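# Scrap underweight CO2 cylinders, lay the rest in tray

## Task

Weigh each CO2 cylinder on the scale and compare the reading with the weight printed on it. Any cylinder reading more than 2 g below its printed weight goes into the scrap bin; releasing it from about the bin's rim height is allowed. Every other cylinder must lie flat on the floor of the tray. Once the robot is removed, no cylinder may settle lower by more than about a fingernail's width, or the task counts as failed.

## Robot and tools

ROBOT. Two six-joint arms. left_arm is based at (-0.026, +0.393, 0) m and right_arm at (-0.008, -0.322, 0) m, each turned very slightly about z. right_arm carries a right hand and left_arm a mirrored left hand. Each hand has 16 motors: index, middle and ring fingers plus a thumb. A post stands on the floor behind the arms, and a fixed mast sits on the palm side of each wrist; both can be struck. Loose objects sometimes get a brief push.

FRAMES. Results give end_effector_position (m), end_effector_quat_wxyz and velocities (m/s, rad/s) in the scene frame. Its origin is at table-top height, midway between the nominal bases. +z points up, +x out over the table, and +y toward left_arm. Pose offsets in calls use the axes of that arm's current Hand target. Hand-point axes: +z runs along the straight fingers toward the tips, and +y points out of the palm face (the palm lies at y = -0.063). On the right hand +x points away from the thumb; on the left hand it points toward the thumb.

ROW LAYOUT. One row is 48 numbers, each in [-1, 1], covering both arms even when only one moves:
- left_arm dx, dy, dz, rx, ry, rz;
- 16 left hand goals;
- left current_limit, speed;
- the same 24 numbers for right_arm.
The 16 hand goals come in this order: index_mcp, index_abd, index_pip, index_dip, middle_mcp, middle_abd, middle_pip, middle_dip, ring_mcp, ring_abd, ring_pip, ring_dip, thumb_cmc, thumb_axl, thumb_mcp, thumb_ipl. The same order is used in hand_goal, hand_measured, hand_current_ma and hand_state.

POSE NUMBERS. These are offsets, not poses. Each is measured from the arm's Hand target at the start of the action or move, in that target's own axes. 1.0 equals 0.6 m of translation or 180 degrees of rotation. rx, ry, rz together form one rotation vector. Six zeros ask nothing new of an arm. Each step, the controller limits the commanded orientation to within 32 degrees of the measured one. The hand point often stops short of Hand target; if it does, send the remaining distance as an offset. To release a push against something, command back past the hand point.

HAND NUMBERS. These are absolute goal angles, scaled between each hinge's stops, and moving toward -1 curls the joint. Straight values:
- finger mcp +0.75, abd 0.00, pip +0.58, dip +0.70;
- thumb_cmc +0.71, thumb_axl +0.68, thumb_mcp +0.23, thumb_ipl +0.17.
thumb_cmc toward -1 swings the thumb in front of the palm. current_limit maps -1..+1 onto 0..550 mA, with a floor of 11 mA. speed gives a set-point rate of (speed+1)/2 × 8.5 rad/s. They start at +0.4 and -0.6 and stay until changed. A 0 in a hand column is a real goal, not 'no change'. To leave a hand alone, echo its hand_goal, hand_current_limit and hand_speed. A finger grips only while its goal lies past the object's surface.

TOOLS.
- execute_actions(actions, cameras): actions is a list of actions. Each action holds up to 15 rows, each row one 1/30 s step, and a short action keeps its last row until step 15. Every row in an action counts from that action's start pose, not from the row before. An empty list returns images and the full result. cameras takes names or ["all"].
- move(target, speed, blend, blocking, cameras): target is one 48-number row or a list of up to 15 rows. Every row's offsets count from the Hand targets as they stood when the move began, not from the previous row. The move drives a straight path that does not avoid obstacles and is capped at 10 s in total. speed is in m/s, 0.002 to 1 (default 0.25); rotation runs at up to twice that in rad/s. You may give one speed per target. blend is a corner radius in m (0 means stop at each target). blocking=false returns after about 0.5 s while the arm keeps moving. Faster moves hit harder and stray further, especially with an arm nearly straight.
- wait(seconds 0 to 3600, cameras): lets time pass and sends no commands.
- stop(cameras): brakes a running move.
- zoom_image(camera, region [x0, y0, x1, y1]): crops one camera's newest image, at most 504 px per side.
- clear_fault(arm: left_arm or right_arm): clears a torque fault that a result has already reported.
- read_manual(section): returns only licence text.
- finished_scene(scene 1): ends the scene for good.
Cameras: cam_head_left, cam_head_right, cam_high, cam_low, cam_left_wrist, cam_right_wrist, each 672x504.

RESULTS.
- Hand target: the last commanded pose after limiting; the next offsets start from here.
- hand_goal / hand_measured: hinge positions on the -1..1 scale.
- hand_current_ma: positive means pushing toward -1.
- hand_state: moving, goal, blocked or overload for each motor.
- Joint positions and joint torques.
- A 'move:' line gives the ending (done, off_target, moving, held, fault) and any limits (paced = pose clipped, held = steps withheld).
- Possible warning lines: MOTOR HOT, TORQUE FAULT, OVER-TEMPERATURE FAULT, HAND FAULT.
Velocities are omitted while an arm's joints read 'within noise'.

AVOID.
- Never let the arms or hands touch each other. A clearance check holds back arm motions but not closing fingers, and contact between the arms can end the scene.
- Do not drop parts, except scrap cylinders released at rim height. Do not let go of a moving part or knock anything off the table.
- Do not ram fixed or heavy objects.
- Keep loads on the weak wrist joints low: contact torque limits are 11.9 and 11.6 N m, and reaching a limit faults the arm until clear_fault.
- A hand motor that stays at 495 mA or more for 5 s shuts down for 10 s.
- Stretched or pushing arms heat up: a warning comes at 65 °C and brakes engage at 80 °C.
- Place cylinders gently so they do not settle after release.

Each tool is called after "Call:" as name([rows], argument=value, ...), one row to a line, values as JSON.

## Session

Call:
execute_actions(actions=[])

Scene clock: 0.00 s.
left_arm: end_effector_position=(+0.4961, +0.4538, +0.2563) hand_goal=(+0.754, +0.000, +0.576, +0.696, +0.754, +0.000, +0.576, +0.696, +0.754, +0.000, +0.576, +0.696, +0.714, +0.678, +0.226, +0.168) hand_measured=(+0.7535, +0.0007, +0.5757, +0.6958, +0.7535, -0.0008, +0.5770, +0.6958, +0.7535, +0.0007, +0.5770, +0.6971, +0.7142, +0.6767, +0.2262, +0.1681) hand_current_ma=(+1, +9, -5, -9, +10, +11, +2, +6, -3, -2, -11, -13, +8, -5, -5, -13) hand_state=(goal, goal, goal, goal, goal, goal, goal, goal, goal, goal, goal, goal, goal, goal, goal, goal) hand_current_limit=0.40 hand_speed=-0.60 end_effector_quat_wxyz=(+0.266, +0.335, +0.888, -0.167) | right_arm: end_effector_position=(+0.5679, +0.1976, +0.3395) hand_goal=(+0.754, +0.000, +0.576, +0.696, +0.754, +0.000, +0.576, +0.696, +0.754, +0.000, +0.576, +0.696, +0.714, +0.678, +0.226, +0.168) hand_measured=(+0.7523, -0.0008, +0.5770, +0.6958, +0.7535, +0.0007, +0.5770, +0.6958, +0.7523, -0.0008, +0.5757, +0.6958, +0.7142, +0.6767, +0.2262, +0.1672) hand_current_ma=(-3, -1, +8, +9, -1, -1, -10, -4, +3, -1, +3, -14, +4, -10, -12, -3) hand_state=(goal, goal, goal, goal, goal, goal, goal, goal, goal, goal, goal, goal, goal, goal, goal, goal) hand_current_limit=0.40 hand_speed=-0.60 end_effector_quat_wxyz=(+0.096, -0.530, +0.838, -0.089)
Joint positions: left_arm=[0.289 -0.169 -0.698 -1.225 -0.617 2.017] | right_arm=[0.694 -0.887 -2.034 -0.239 -0.988 -0.332]
Joint velocities: within noise
Joint torques (N m): no reading
Hand target: left_arm +0.4961, +0.4538, +0.2563; +0.266, +0.335, +0.888, -0.167 | right_arm +0.5679, +0.1976, +0.3395; +0.096, -0.530, +0.838, -0.089

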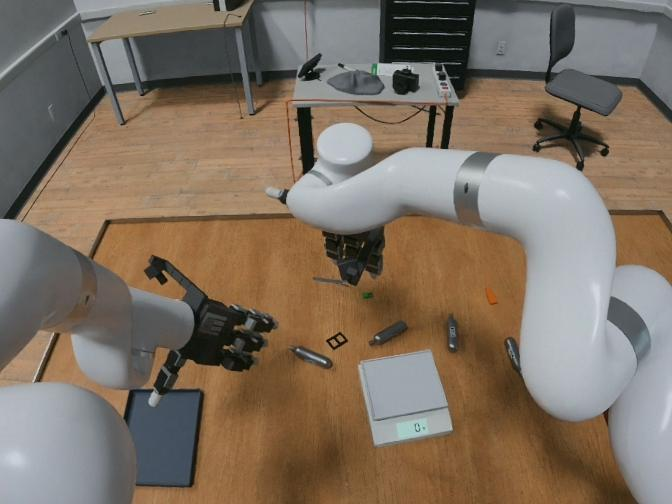

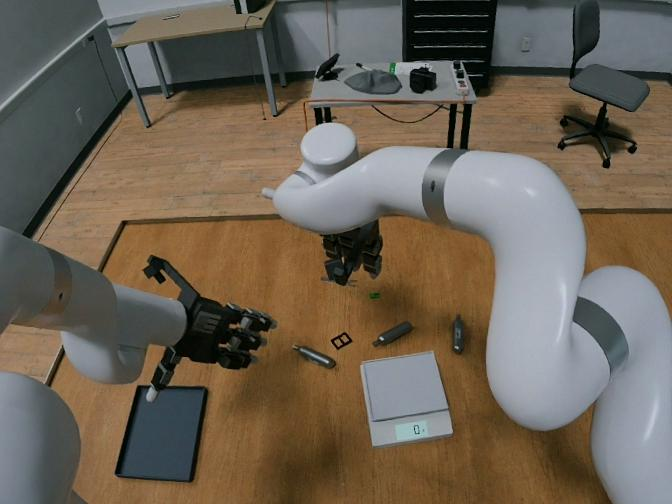

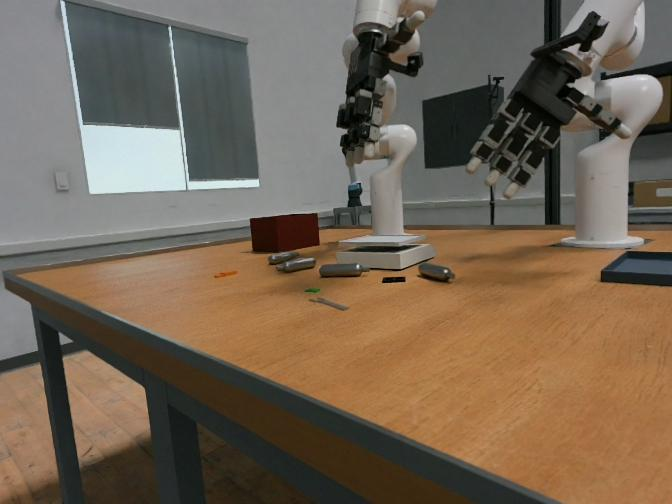

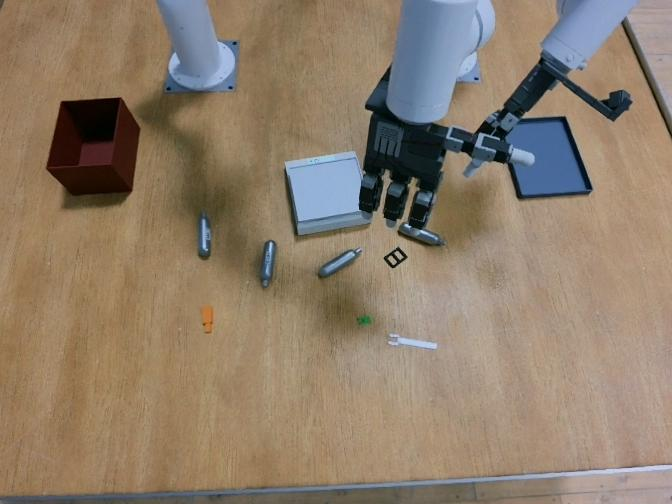

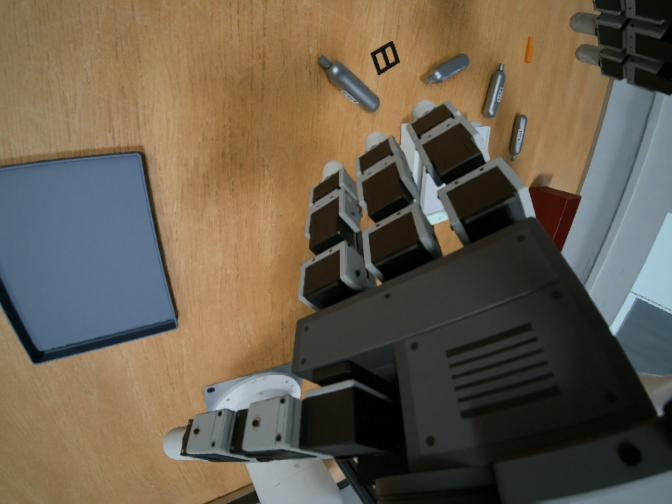

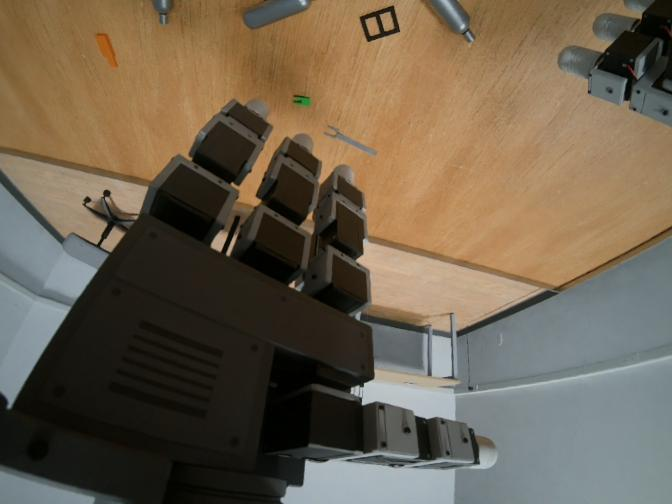

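Call:
zoom_image(camera="cam_high", region=[180, 180, 460, 360])

Call:
zoom_image(camera="cam_low", region=[180, 180, 460, 360])

Call:
zoom_image(camera="cam_head_left", region=[280, 280, 540, 460])

Scaled by 1.800.

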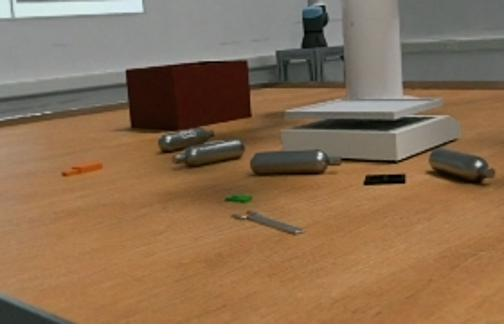

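Scaled by 1.800.

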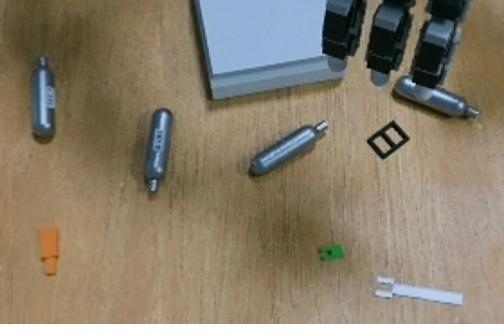

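Scaled by 1.938.

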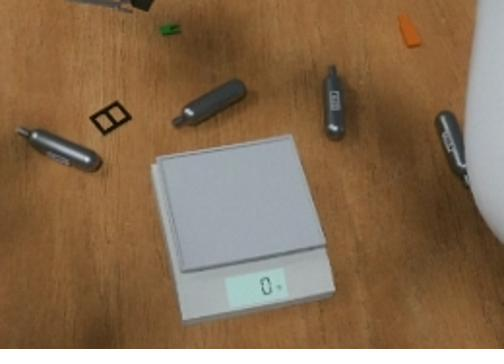

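Call:
zoom_image(camera="cam_low", region=[185, 205, 225, 265])

Call:
zoom_image(camera="cam_low", region=[250, 230, 290, 290])

Call:
zoom_image(camera="cam_low", region=[310, 240, 370, 285])

Call:
zoom_image(camera="cam_head_left", region=[280, 335, 340, 380])

Call:
zoom_image(camera="cam_head_left", region=[430, 300, 475, 360])

Call:
zoom_image(camera="cam_head_left", region=[495, 325, 540, 385])

Call:
zoom_image(camera="cam_left_wrist", region=[310, 40, 400, 120])

Call:
zoom_image(camera="cam_left_wrist", region=[420, 40, 540, 170])

Scaled by 8.400.

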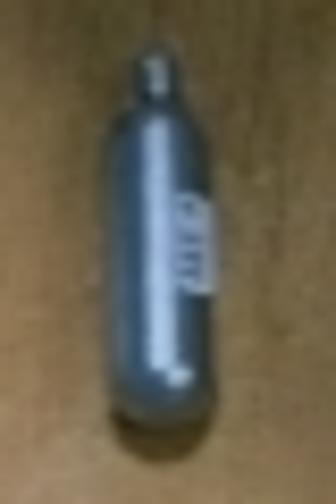

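Scaled by 8.400.

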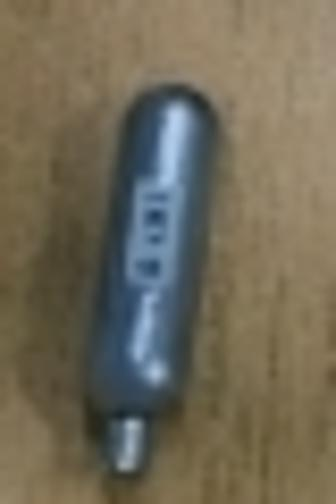

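Scaled by 8.400.

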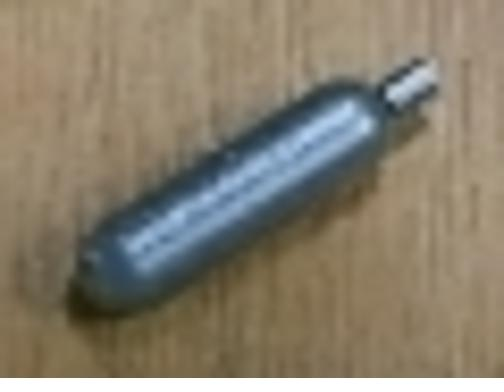

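Scaled by 8.400.

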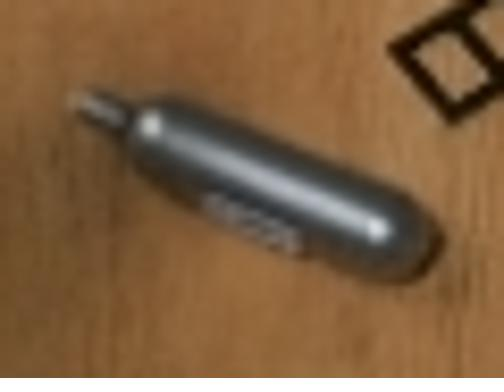

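Scaled by 8.400.

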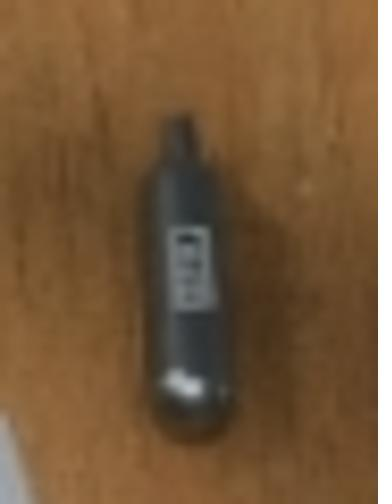

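Scaled by 8.400.

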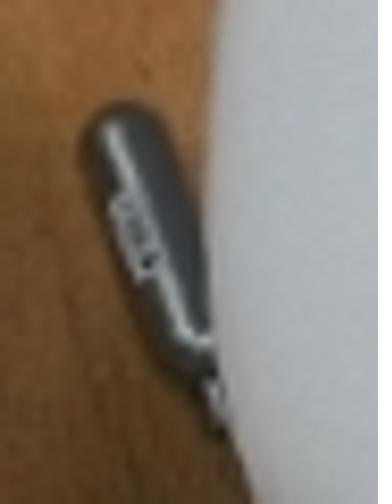

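Scaled by 5.600 from the camera's image (finer frame: 960x720).

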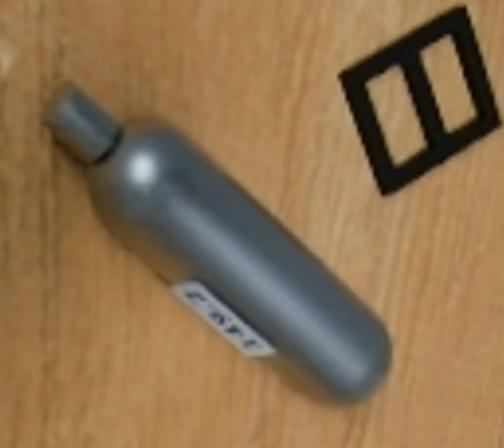

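Scaled by 3.877 from the camera's image (finer frame: 960x720).

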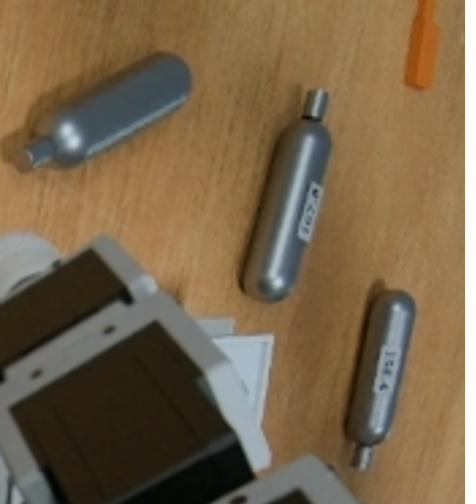

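Call:
zoom_image(camera="cam_low", region=[30, 80, 170, 210])

Call:
zoom_image(camera="cam_low", region=[270, 130, 390, 250])

Call:
zoom_image(camera="cam_high", region=[230, 190, 470, 300])

Call:
zoom_image(camera="cam_head_left", region=[350, 340, 460, 450])

Scaled by 3.600.

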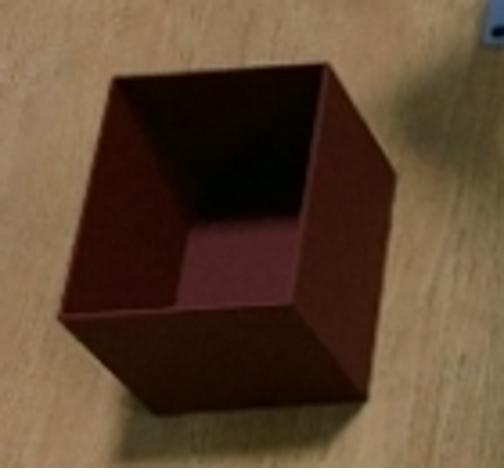

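Scaled by 4.200.

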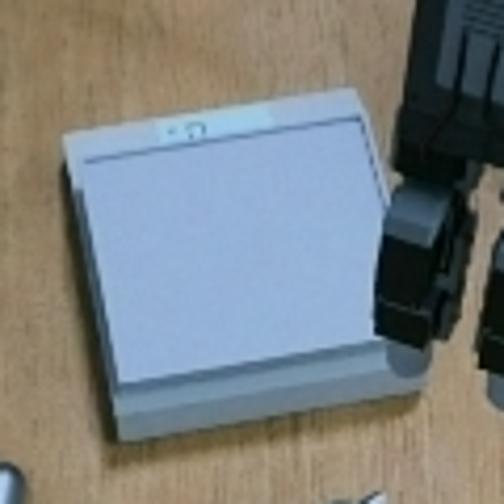

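Scaled by 2.100.

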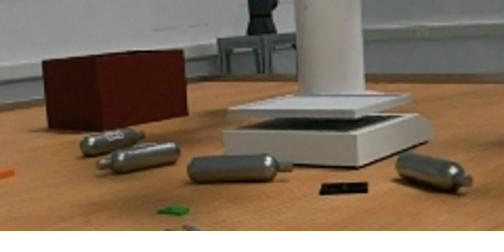

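Scaled by 4.582.

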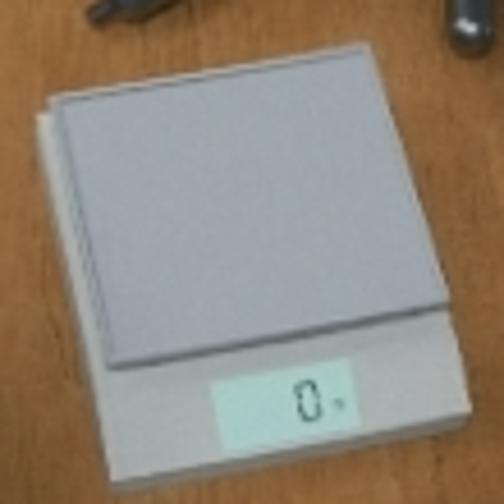

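Call:
move(target=[0,0,0,0,0,0, 0.754,0,0.576,0.696,0.754,0,0.576,0.696,0.754,0,0.576,0.696,0.714,0.678,0.226,0.168,0.4,-0.6, 0.178,-0.1823,0.1897,0.2195,-0.1838,-0.2740, 0.726,0,-0.232,-0.107,0.726,0,-0.232,-0.107,1,0,0.576,0.696,-0.676,0.678,-0.056,0.168,0.4,-0.6], cameras=["all"])

Scene clock: 160.17 s.
left_arm: end_effector_position=(+0.4961, +0.4538, +0.2563) hand_goal=(+0.754, +0.000, +0.576, +0.696, +0.754, +0.000, +0.576, +0.696, +0.754, +0.000, +0.576, +0.696, +0.714, +0.678, +0.226, +0.168) hand_measured=(+0.7535, -0.0008, +0.5770, +0.6958, +0.7535, +0.0007, +0.5770, +0.6958, +0.7535, -0.0008, +0.5770, +0.6958, +0.7142, +0.6777, +0.2222, +0.1672) hand_current_ma=(+9, +2, -9, -3, +5, +3, -9, +3, -7, +1, -9, -9, +8, -10, -9, -11) hand_state=(goal, goal, goal, goal, goal, goal, goal, goal, goal, goal, goal, goal, goal, goal, goal, goal) hand_current_limit=0.40 hand_speed=-0.60 end_effector_quat_wxyz=(+0.266, +0.335, +0.888, -0.167) | right_arm: end_effector_position=(+0.6474, +0.0493, +0.2500) hand_goal=(+0.726, +0.000, -0.232, -0.106, +0.726, +0.000, -0.232, -0.106, +1.000, +0.000, +0.576, +0.696, -0.676, +0.678, -0.056, +0.168) hand_measured=(+0.7101, +0.0007, -0.2199, -0.0980, +0.7101, +0.0007, -0.2186, -0.0992, +0.9561, -0.0008, +0.5757, +0.6958, -0.6747, +0.6809, -0.0677, +0.1681) hand_current_ma=(+0, -12, +3, +13, -6, -5, +9, -8, -14, -8, -1, -5, -1, -8, -11, -4) hand_state=(goal, goal, goal, goal, goal, goal, goal, goal, blocked, goal, goal, goal, goal, goal, goal, goal) hand_current_limit=0.40 hand_speed=-0.60 end_effector_quat_wxyz=(-0.440, +0.762, -0.412, +0.238)
Joint positions: left_arm=[0.289 -0.169 -0.698 -1.225 -0.617 2.017] | right_arm=[0.475 -0.628 -1.285 -0.261 0.4 -1.389]
Joint torques (N m): left_arm=[0 22.71 -16.82 -0.28 -0.53 0.02] | right_arm=[0 41.32 -20.18 0.57 1.39 -1.97]
Hand target: left_arm +0.4961, +0.4538, +0.2563; +0.266, +0.335, +0.888, -0.167 | right_arm +0.6474, +0.0493, +0.2500; -0.440, +0.762, -0.412, +0.238
Off the commanded pose: left_arm 0.000 m, 0 deg | right_arm 0.000 m, 0 deg.
move: done
cam_right_wrist: T_world_to_cam=[[-0.6657, 0.48684, -0.56554, 0.58202], [-0.5399, 0.20893, 0.81539, 0.09458], [0.51512, 0.84813, 0.12376, -0.28218]] pos_world=[0.58387, -0.06379, 0.28695]

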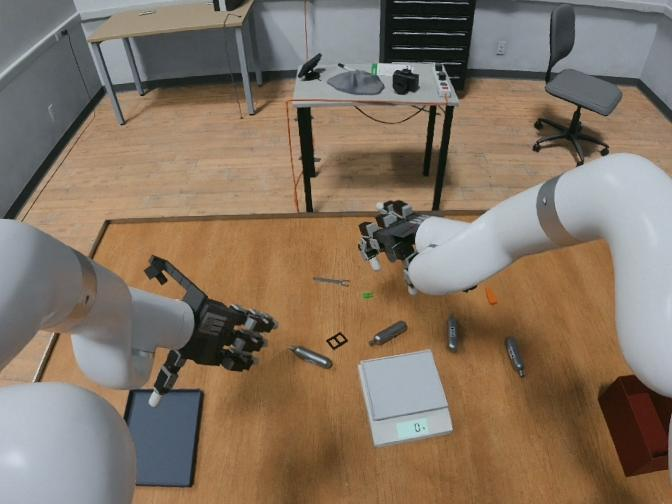

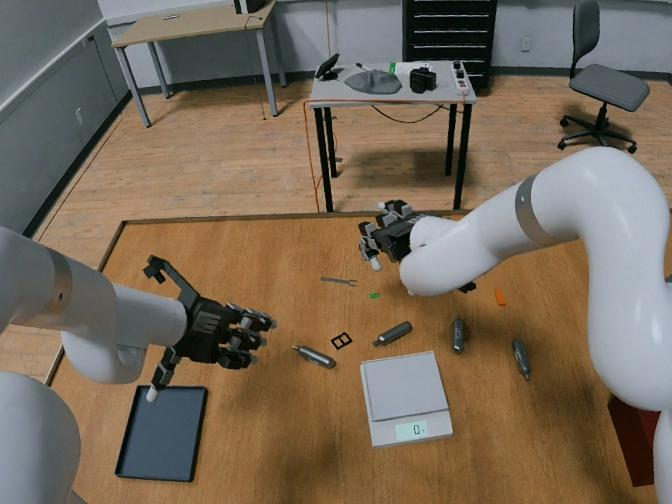

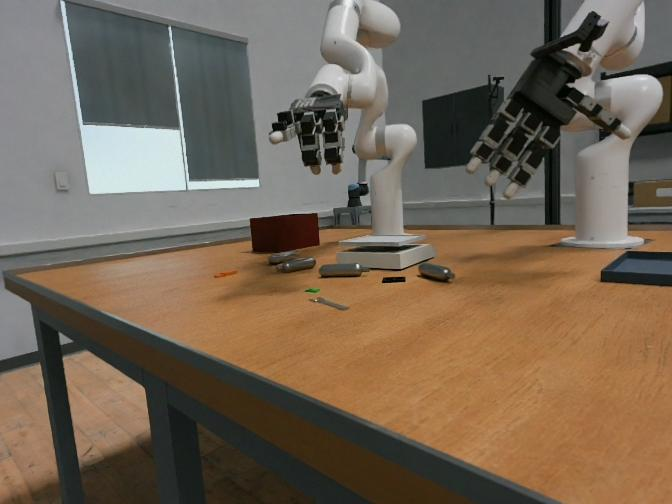

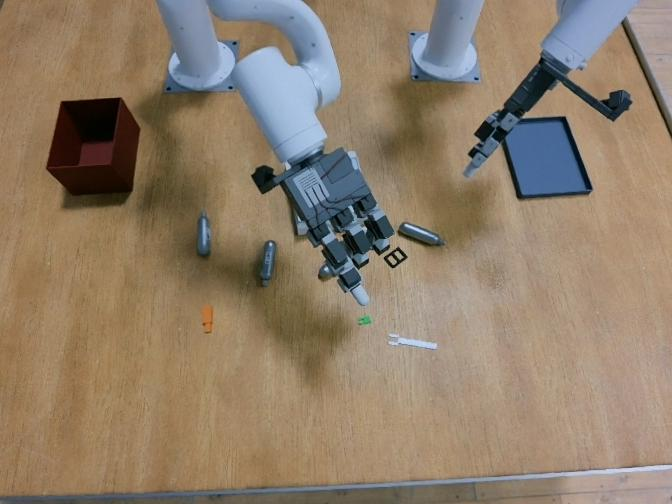

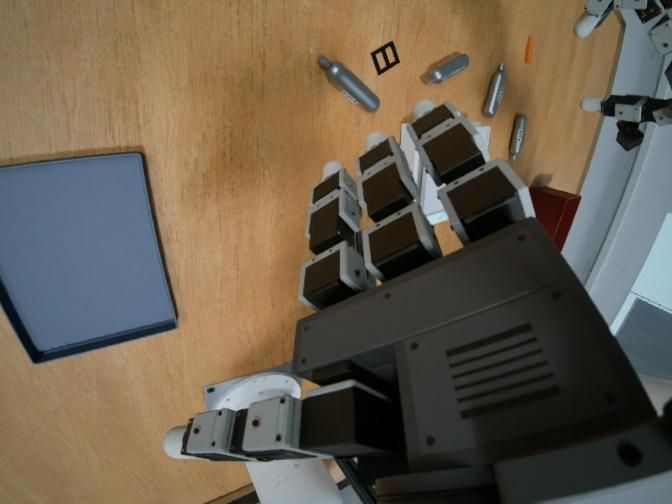

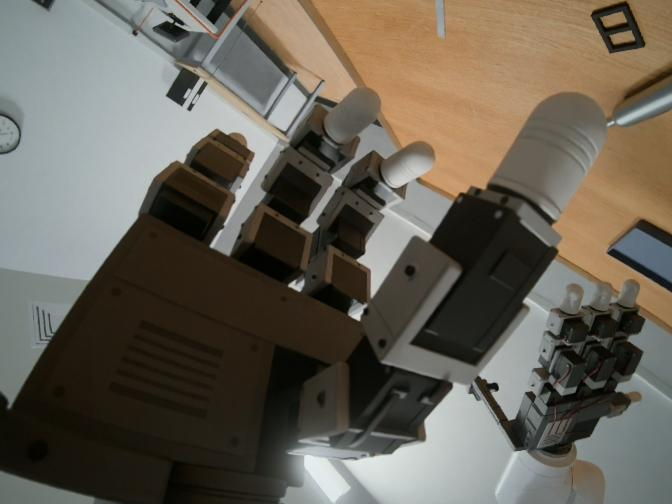

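Call:
zoom_image(camera="cam_left_wrist", region=[330, 75, 385, 115])

Call:
zoom_image(camera="cam_left_wrist", region=[480, 60, 510, 120])

Call:
zoom_image(camera="cam_left_wrist", region=[505, 110, 535, 165])

Call:
zoom_image(camera="cam_left_wrist", region=[420, 45, 475, 90])

Scaled by 9.164 from the camera's image (finer frame: 960x720).

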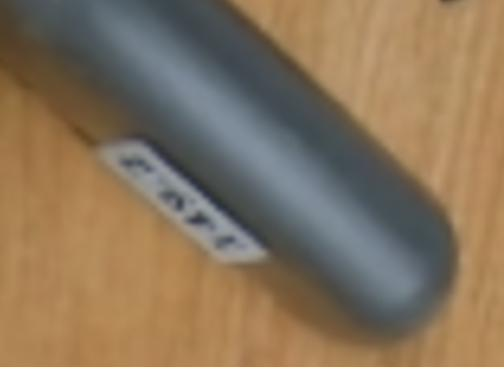

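Scaled by 8.400 from the camera's image (finer frame: 960x720).

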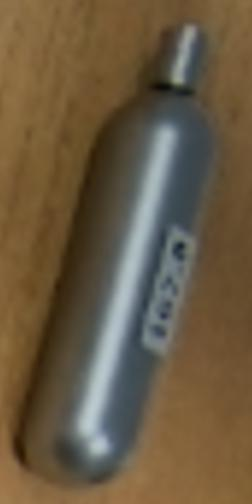

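Scaled by 9.164 from the camera's image (finer frame: 960x720).

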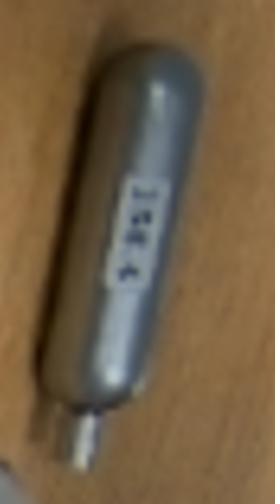

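Scaled by 9.164 from the camera's image (finer frame: 960x720).

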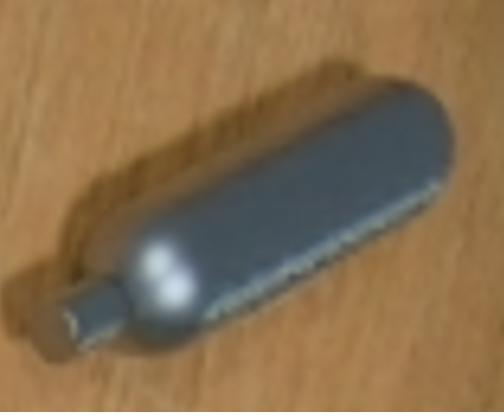

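Call:
move(target=[0,0,0,0,0,0, 0.754,0,0.576,0.696,0.754,0,0.576,0.696,0.754,0,0.576,0.696,0.714,0.678,0.226,0.168,0.4,-0.6, 0,0.2454,0.1417,0,0,0, 0.726,0,-0.232,-0.107,0.726,0,-0.232,-0.107,1,0,0.576,0.696,-0.676,0.678,-0.056,0.168,0.4,-0.6], cameras=["cam_head_left","cam_low","cam_high","cam_right_wrist"])

Scene clock: 168.43 s.
left_arm: end_effector_position=(+0.4961, +0.4538, +0.2563) hand_goal=(+0.754, +0.000, +0.576, +0.696, +0.754, +0.000, +0.576, +0.696, +0.754, +0.000, +0.576, +0.696, +0.714, +0.678, +0.226, +0.168) hand_measured=(+0.7535, +0.0007, +0.5770, +0.6958, +0.7535, -0.0008, +0.5770, +0.6958, +0.7535, +0.0007, +0.5770, +0.6958, +0.7142, +0.6767, +0.2212, +0.1681) hand_current_ma=(+8, +11, -1, -6, +10, +7, -2, +6, -11, +0, -8, -6, +12, -1, -3, -5) hand_state=(goal, goal, goal, goal, goal, goal, goal, goal, goal, goal, goal, goal, goal, goal, goal, goal) hand_current_limit=0.40 hand_speed=-0.60 end_effector_quat_wxyz=(+0.266, +0.335, +0.888, -0.167) | right_arm: end_effector_position=(+0.6475, +0.0493, +0.0800) hand_goal=(+0.726, +0.000, -0.232, -0.106, +0.726, +0.000, -0.232, -0.106, +1.000, +0.000, +0.576, +0.696, -0.676, +0.678, -0.056, +0.168) hand_measured=(+0.7064, +0.0007, -0.2250, -0.0967, +0.7040, +0.0007, -0.2199, -0.0980, +0.9549, +0.0007, +0.5757, +0.6958, -0.6747, +0.6809, -0.0667, +0.1681) hand_current_ma=(-6, -10, +7, +11, -9, -12, -1, -3, -10, -9, -6, -3, -3, -8, -11, -4) hand_state=(goal, goal, goal, goal, blocked, goal, goal, goal, blocked, goal, goal, goal, goal, goal, goal, goal) hand_current_limit=0.40 hand_speed=-0.60 end_effector_quat_wxyz=(-0.440, +0.762, -0.412, +0.238)
Joint positions: left_arm=[0.289 -0.169 -0.698 -1.225 -0.617 2.017] | right_arm=[0.475 -0.914 -1.3 -0.163 0.665 -1.501]
Joint torques (N m): left_arm=[0 22.71 -16.82 -0.28 -0.53 0.02] | right_arm=[0 45.61 -17.08 0.36 1.41 -1.82]
Hand target: left_arm +0.4961, +0.4538, +0.2563; +0.266, +0.335, +0.888, -0.167 | right_arm +0.6474, +0.0493, +0.0800; -0.440, +0.762, -0.412, +0.238
Off the commanded pose: left_arm 0.000 m, 0 deg | right_arm 0.000 m, 0 deg.
move: done
cam_right_wrist: T_world_to_cam=[[-0.66567, 0.48683, -0.56558, 0.48598], [-0.53994, 0.20896, 0.81535, 0.2333], [0.51512, 0.84813, 0.12376, -0.26111]] pos_world=[0.58397, -0.06389, 0.11695]
Images, in order (width x height): cam_head_left 672x504, cam_high 672x504, cam_low 672x504, cam_right_wrist 672x504.

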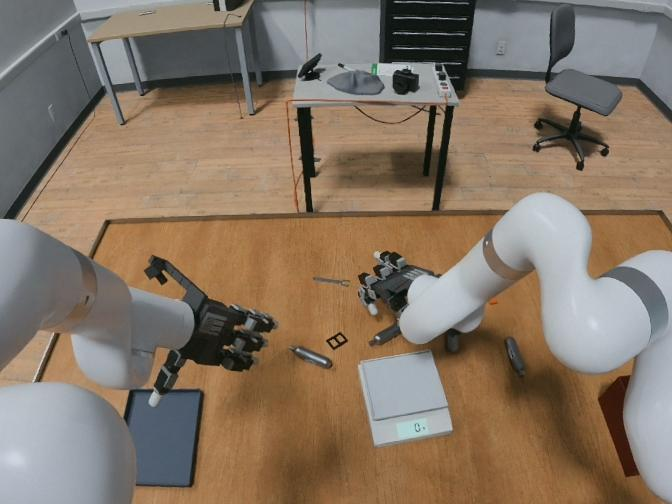

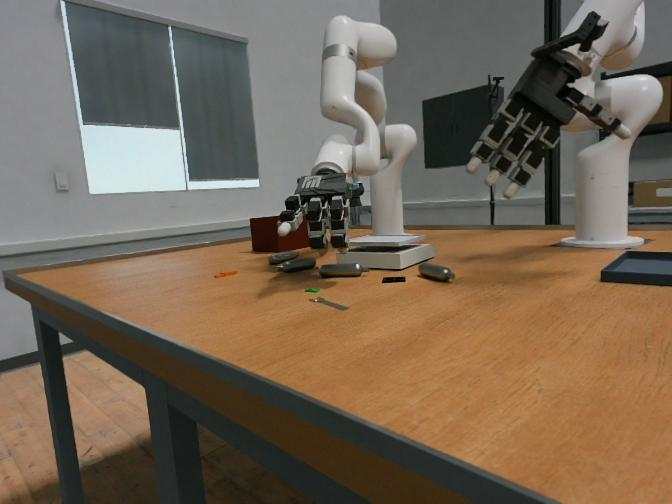

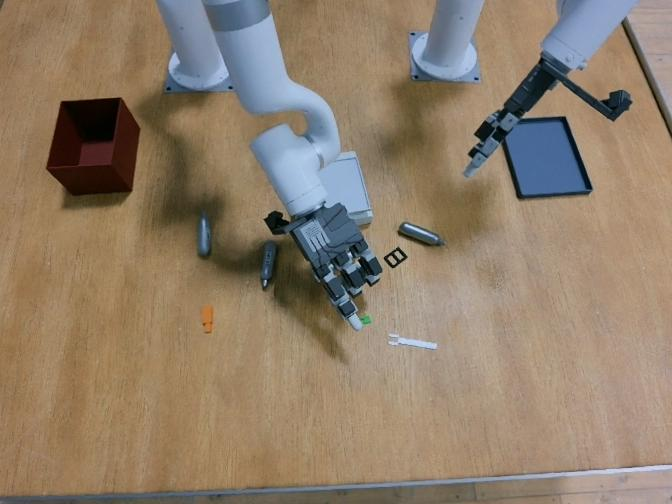

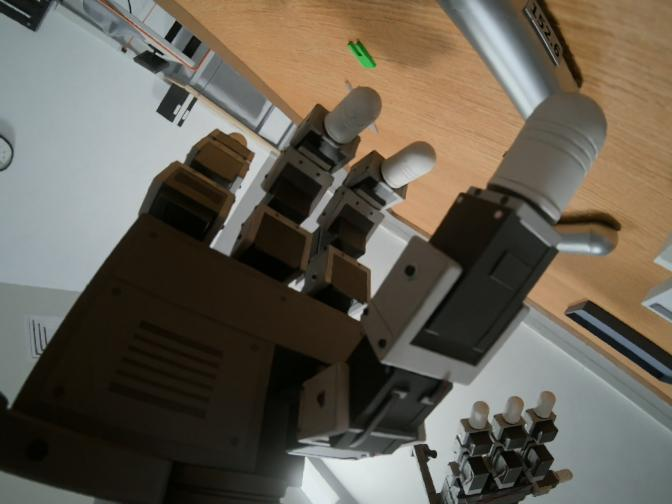

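Call:
zoom_image(camera="cam_right_wrist", region=[500, 0, 600, 80])

Call:
zoom_image(camera="cam_low", region=[250, 190, 410, 340])

Call:
zoom_image(camera="cam_high", region=[250, 160, 410, 300])

Scaled by 5.040 from the camera's image (finer frame: 960x720).

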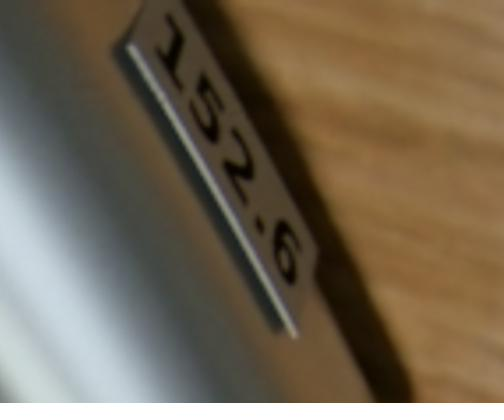

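Scaled by 3.150.

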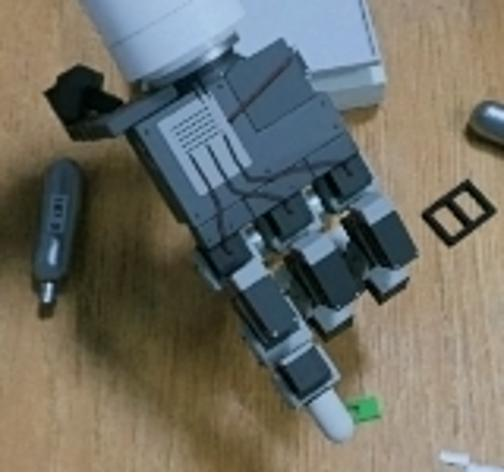

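Scaled by 3.150.

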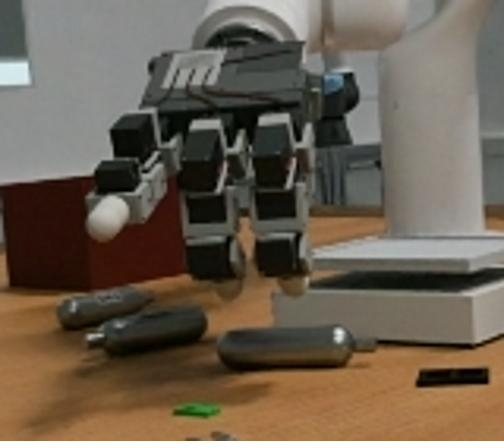

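Call:
move(target=[0,0,0,0,0,0, 0.754,0,0.576,0.696,0.754,0,0.576,0.696,0.754,0,0.576,0.696,0.714,0.678,0.226,0.168,0.4,-0.6, 0,0.0758,0.0437,0,0,0, 0.726,0,-0.232,-0.107,0.726,0,-0.232,-0.107,1,0,0.576,0.696,-0.676,0.678,-0.056,0.168,0.4,-0.6], speed=0.08, cameras=["cam_low","cam_high","cam_right_wrist"])

Call:
zoom_image(camera="cam_high", region=[250, 160, 410, 300])

Call:
zoom_image(camera="cam_low", region=[250, 190, 410, 340])

Scene clock: 186.73 s.
left_arm: end_effector_position=(+0.4961, +0.4538, +0.2563) hand_goal=(+0.754, +0.000, +0.576, +0.696, +0.754, +0.000, +0.576, +0.696, +0.754, +0.000, +0.576, +0.696, +0.714, +0.678, +0.226, +0.168) hand_measured=(+0.7535, +0.0007, +0.5770, +0.6958, +0.7535, +0.0007, +0.5770, +0.6971, +0.7535, -0.0008, +0.5770, +0.6958, +0.7142, +0.6767, +0.2212, +0.1681) hand_current_ma=(+1, +10, -10, -1, +13, +8, -1, +5, -6, -1, -7, -11, +10, +2, -5, -11) hand_state=(goal, goal, goal, goal, goal, goal, goal, goal, goal, goal, goal, goal, goal, goal, goal, goal) hand_current_limit=0.40 hand_speed=-0.60 end_effector_quat_wxyz=(+0.266, +0.335, +0.888, -0.167) | right_arm: end_effector_position=(+0.6474, +0.0492, +0.0275) hand_goal=(+0.726, +0.000, -0.232, -0.106, +0.726, +0.000, -0.232, -0.106, +1.000, +0.000, +0.576, +0.696, -0.676, +0.678, -0.056, +0.168) hand_measured=(+0.7064, -0.0008, -0.2263, -0.0980, +0.7040, -0.0008, -0.2186, -0.0980, +0.9561, -0.0008, +0.5757, +0.6958, -0.6747, +0.6809, -0.0667, +0.1672) hand_current_ma=(-7, +0, +2, +11, -11, -12, -11, -3, -22, -11, -2, +3, +1, -11, -8, -5) hand_state=(goal, goal, goal, goal, blocked, goal, goal, goal, blocked, goal, goal, goal, goal, goal, goal, goal) hand_current_limit=0.40 hand_speed=-0.60 end_effector_quat_wxyz=(-0.440, +0.762, -0.412, +0.238)
Joint positions: left_arm=[0.289 -0.169 -0.698 -1.225 -0.617 2.017] | right_arm=[0.475 -1.018 -1.337 -0.151 0.731 -1.517]
Joint torques (N m): left_arm=[0 22.71 -16.82 -0.28 -0.53 0.02] | right_arm=[0 46.81 -16.13 0.3 1.42 -2.05]
Hand target: left_arm +0.4961, +0.4538, +0.2563; +0.266, +0.335, +0.888, -0.167 | right_arm +0.6474, +0.0492, +0.0275; -0.440, +0.762, -0.412, +0.238
Off the commanded pose: left_arm 0.000 m, 0 deg | right_arm 0.000 m, 0 deg.
move: done
cam_right_wrist: T_world_to_cam=[[-0.66567, 0.48683, -0.56558, 0.45629], [-0.53994, 0.20896, 0.81535, 0.27611], [0.51512, 0.84813, 0.12376, -0.25461]] pos_world=[0.58397, -0.06389, 0.06445]
Images, in order (width x height): cam_high 672x504, cam_low 672x504, cam_right_wrist 672x504.

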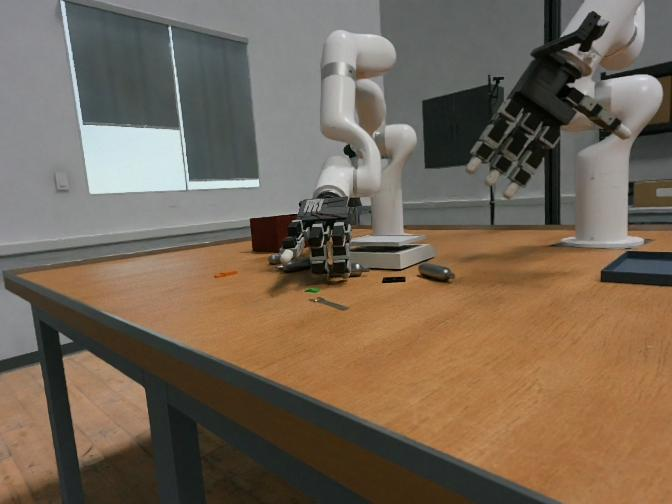

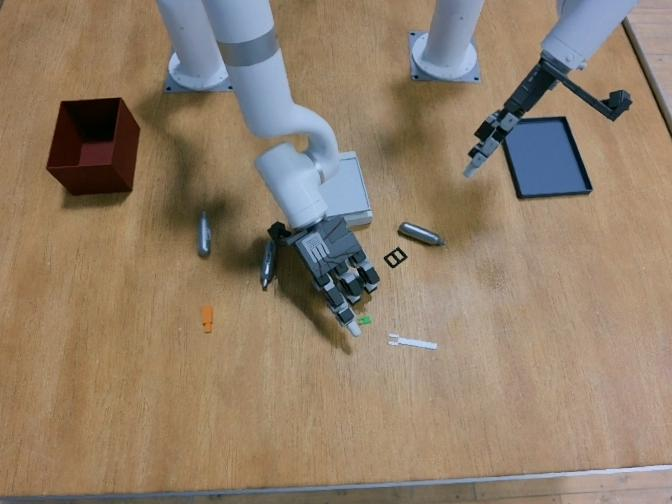

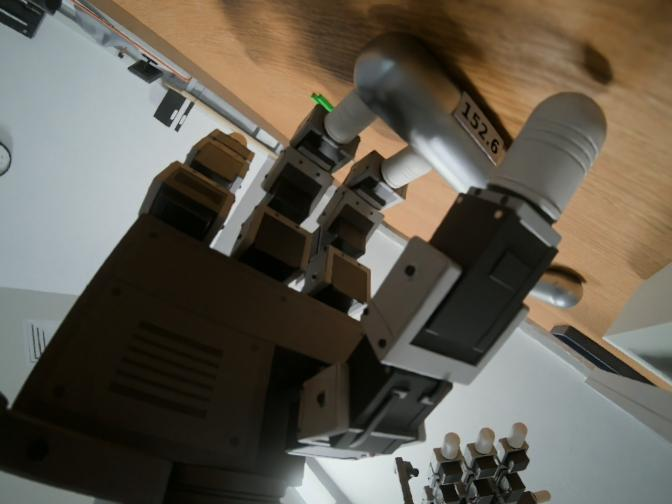

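Scaled by 3.150.

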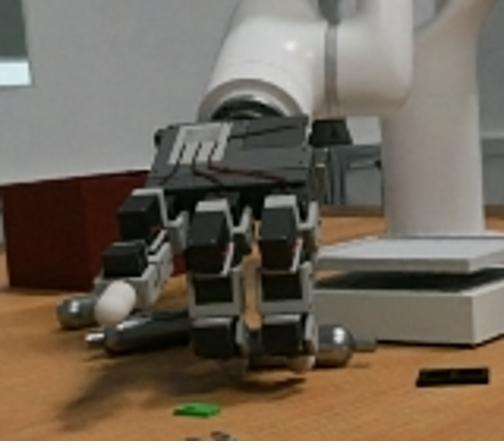

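Scaled by 3.150.

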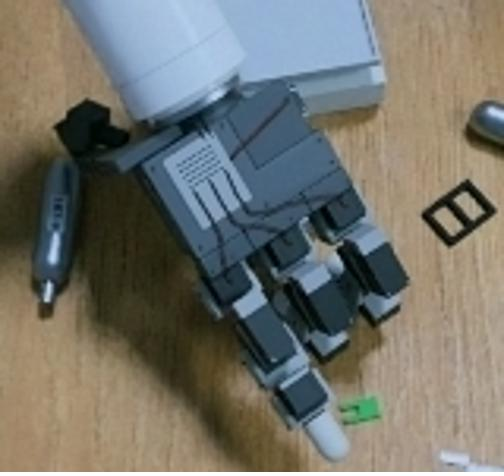

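Call:
move(target=[0,0,0,0,0,0, 0.754,0,0.576,0.696,0.754,0,0.576,0.696,0.754,0,0.576,0.696,0.714,0.678,0.226,0.168,0.4,-0.6, 0,0,0,0,0,0, 0.48,0,-0.232,-0.107,0.48,0,-0.232,-0.107,1,0,0.576,0.696,-0.676,0.678,-0.22,0.168,0.4,-0.8], cameras=["cam_low","cam_right_wrist"])

Call:
move(target=[0,0,0,0,0,0, 0.754,0,0.576,0.696,0.754,0,0.576,0.696,0.754,0,0.576,0.696,0.714,0.678,0.226,0.168,0.4,-0.6, 0,0,0,0,0,0, 0.40,0,-0.232,-0.107,0.40,0,-0.232,-0.107,1,0,0.576,0.696,-0.676,0.678,-0.27,0.168,0.4,-0.8], cameras=["cam_low","cam_right_wrist"])

Scene clock: 193.00 s.
left_arm: end_effector_position=(+0.4961, +0.4538, +0.2563) hand_goal=(+0.754, +0.000, +0.576, +0.696, +0.754, +0.000, +0.576, +0.696, +0.754, +0.000, +0.576, +0.696, +0.714, +0.678, +0.226, +0.168) hand_measured=(+0.7535, -0.0008, +0.5770, +0.6971, +0.7535, +0.0007, +0.5782, +0.6958, +0.7535, +0.0007, +0.5770, +0.6971, +0.7142, +0.6767, +0.2212, +0.1672) hand_current_ma=(-1, +6, -16, -1, +12, +8, -1, +1, -6, +1, -9, -6, +14, -6, -6, -11) hand_state=(goal, goal, goal, goal, goal, goal, goal, goal, goal, goal, goal, goal, goal, goal, goal, goal) hand_current_limit=0.40 hand_speed=-0.60 end_effector_quat_wxyz=(+0.266, +0.335, +0.888, -0.167) | right_arm: end_effector_position=(+0.6474, +0.0492, +0.0275) hand_goal=(+0.480, +0.000, -0.232, -0.106, +0.480, +0.000, -0.232, -0.106, +1.000, +0.000, +0.576, +0.696, -0.676, +0.678, -0.220, +0.168) hand_measured=(+0.4713, -0.0008, -0.2199, -0.0967, +0.4677, -0.0008, -0.2186, -0.0980, +0.9549, +0.0007, +0.5757, +0.6958, -0.6747, +0.6809, -0.2063, +0.1719) hand_current_ma=(+1, -4, +0, +9, +0, +0, -1, -9, -18, -11, -8, -5, +7, -7, -8, -3) hand_state=(goal, goal, goal, goal, goal, goal, goal, goal, blocked, goal, goal, goal, goal, goal, goal, goal) hand_current_limit=0.40 hand_speed=-0.80 end_effector_quat_wxyz=(-0.440, +0.762, -0.412, +0.238)
Joint positions: left_arm=[0.289 -0.169 -0.698 -1.225 -0.617 2.017] | right_arm=[0.475 -1.018 -1.337 -0.151 0.731 -1.517]
Joint torques (N m): left_arm=[0 22.71 -16.82 -0.28 -0.53 0.02] | right_arm=[0 46.79 -16.11 0.3 1.4 0.01]
Hand target: left_arm +0.4961, +0.4538, +0.2563; +0.266, +0.335, +0.888, -0.167 | right_arm +0.6474, +0.0492, +0.0275; -0.440, +0.762, -0.412, +0.238
Off the commanded pose: left_arm 0.000 m, 0 deg | right_arm 0.000 m, 0 deg.
move: done
cam_right_wrist: T_world_to_cam=[[-0.66567, 0.48683, -0.56558, 0.45629], [-0.53994, 0.20896, 0.81535, 0.27611], [0.51512, 0.84813, 0.12376, -0.25461]] pos_world=[0.58397, -0.06389, 0.06445]

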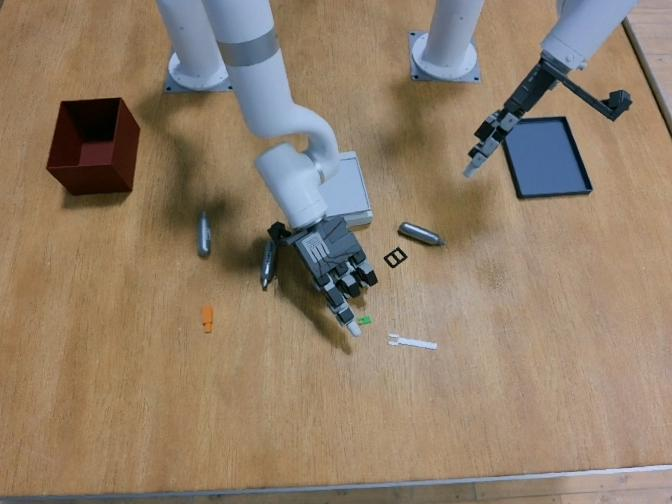

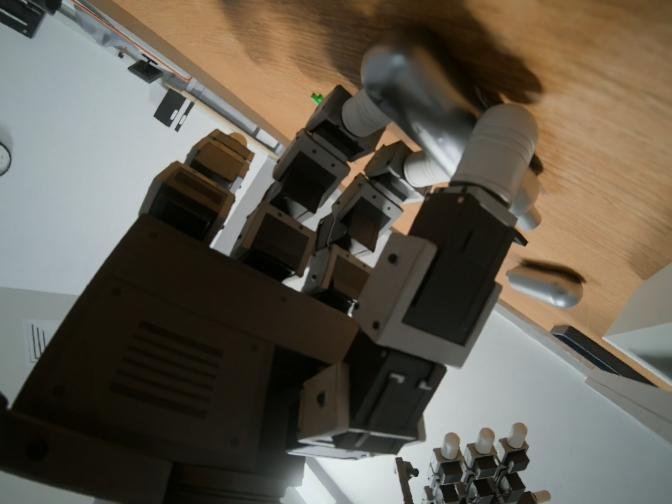

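Scene clock: 193.50 s.
left_arm: end_effector_position=(+0.4961, +0.4538, +0.2563) hand_goal=(+0.754, +0.000, +0.576, +0.696, +0.754, +0.000, +0.576, +0.696, +0.754, +0.000, +0.576, +0.696, +0.714, +0.678, +0.226, +0.168) hand_measured=(+0.7535, -0.0008, +0.5770, +0.6958, +0.7535, +0.0007, +0.5770, +0.6958, +0.7535, -0.0008, +0.5770, +0.6958, +0.7142, +0.6777, +0.2212, +0.1672) hand_current_ma=(+7, +7, -4, -4, +12, +6, -2, +5, -8, +2, -2, -5, +4, +0, -5, -12) hand_state=(goal, goal, goal, goal, goal, goal, goal, goal, goal, goal, goal, goal, goal, goal, goal, goal) hand_current_limit=0.40 hand_speed=-0.60 end_effector_quat_wxyz=(+0.266, +0.335, +0.888, -0.167) | right_arm: end_effector_position=(+0.6474, +0.0492, +0.0275) hand_goal=(+0.400, +0.000, -0.232, -0.106, +0.400, +0.000, -0.232, -0.106, +1.000, +0.000, +0.576, +0.696, -0.676, +0.678, -0.270, +0.168) hand_measured=(+0.4532, -0.0008, -0.2199, -0.1043, +0.4411, +0.0007, -0.2173, -0.0992, +0.9561, +0.0007, +0.5757, +0.6958, -0.6747, +0.6809, -0.2221, +0.1795) hand_current_ma=(+34, -8, -3, +6, +20, -3, -2, -5, -15, -3, +8, -3, +2, -6, +14, +2) hand_state=(blocked, goal, goal, goal, blocked, goal, goal, goal, blocked, goal, goal, goal, goal, goal, blocked, goal) hand_current_limit=0.40 hand_speed=-0.80 end_effector_quat_wxyz=(-0.440, +0.762, -0.412, +0.238)
Joint positions: left_arm=[0.289 -0.169 -0.698 -1.225 -0.617 2.017] | right_arm=[0.475 -1.018 -1.337 -0.151 0.731 -1.517]
Joint torques (N m): left_arm=[0 22.71 -16.82 -0.28 -0.53 0.02] | right_arm=[0 46.79 -16.11 0.3 1.4 0.01]
Hand target: left_arm +0.4961, +0.4538, +0.2563; +0.266, +0.335, +0.888, -0.167 | right_arm +0.6474, +0.0492, +0.0275; -0.440, +0.762, -0.412, +0.238
Off the commanded pose: left_arm 0.000 m, 0 deg | right_arm 0.000 m, 0 deg.
move: done
cam_right_wrist: T_world_to_cam=[[-0.66567, 0.48683, -0.56558, 0.45629], [-0.53994, 0.20896, 0.81535, 0.27611], [0.51512, 0.84813, 0.12376, -0.25461]] pos_world=[0.58397, -0.06389, 0.06445]

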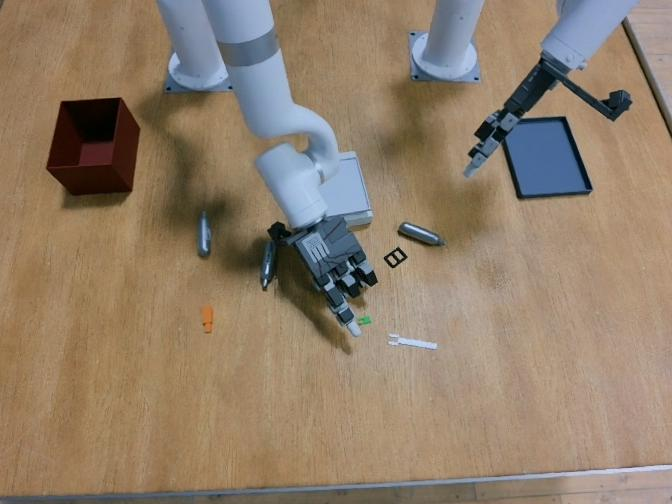

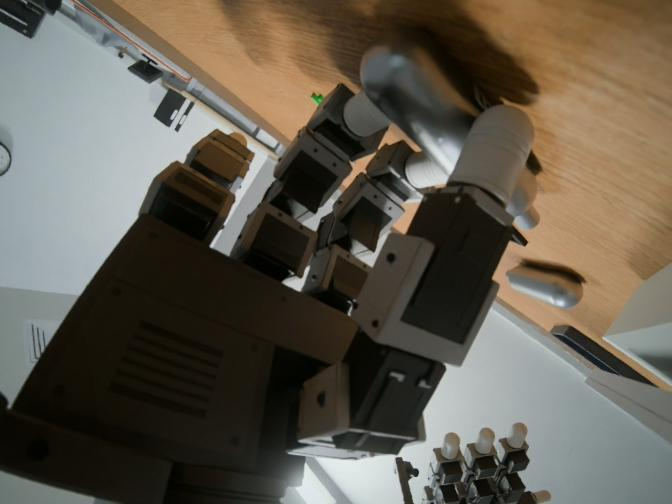

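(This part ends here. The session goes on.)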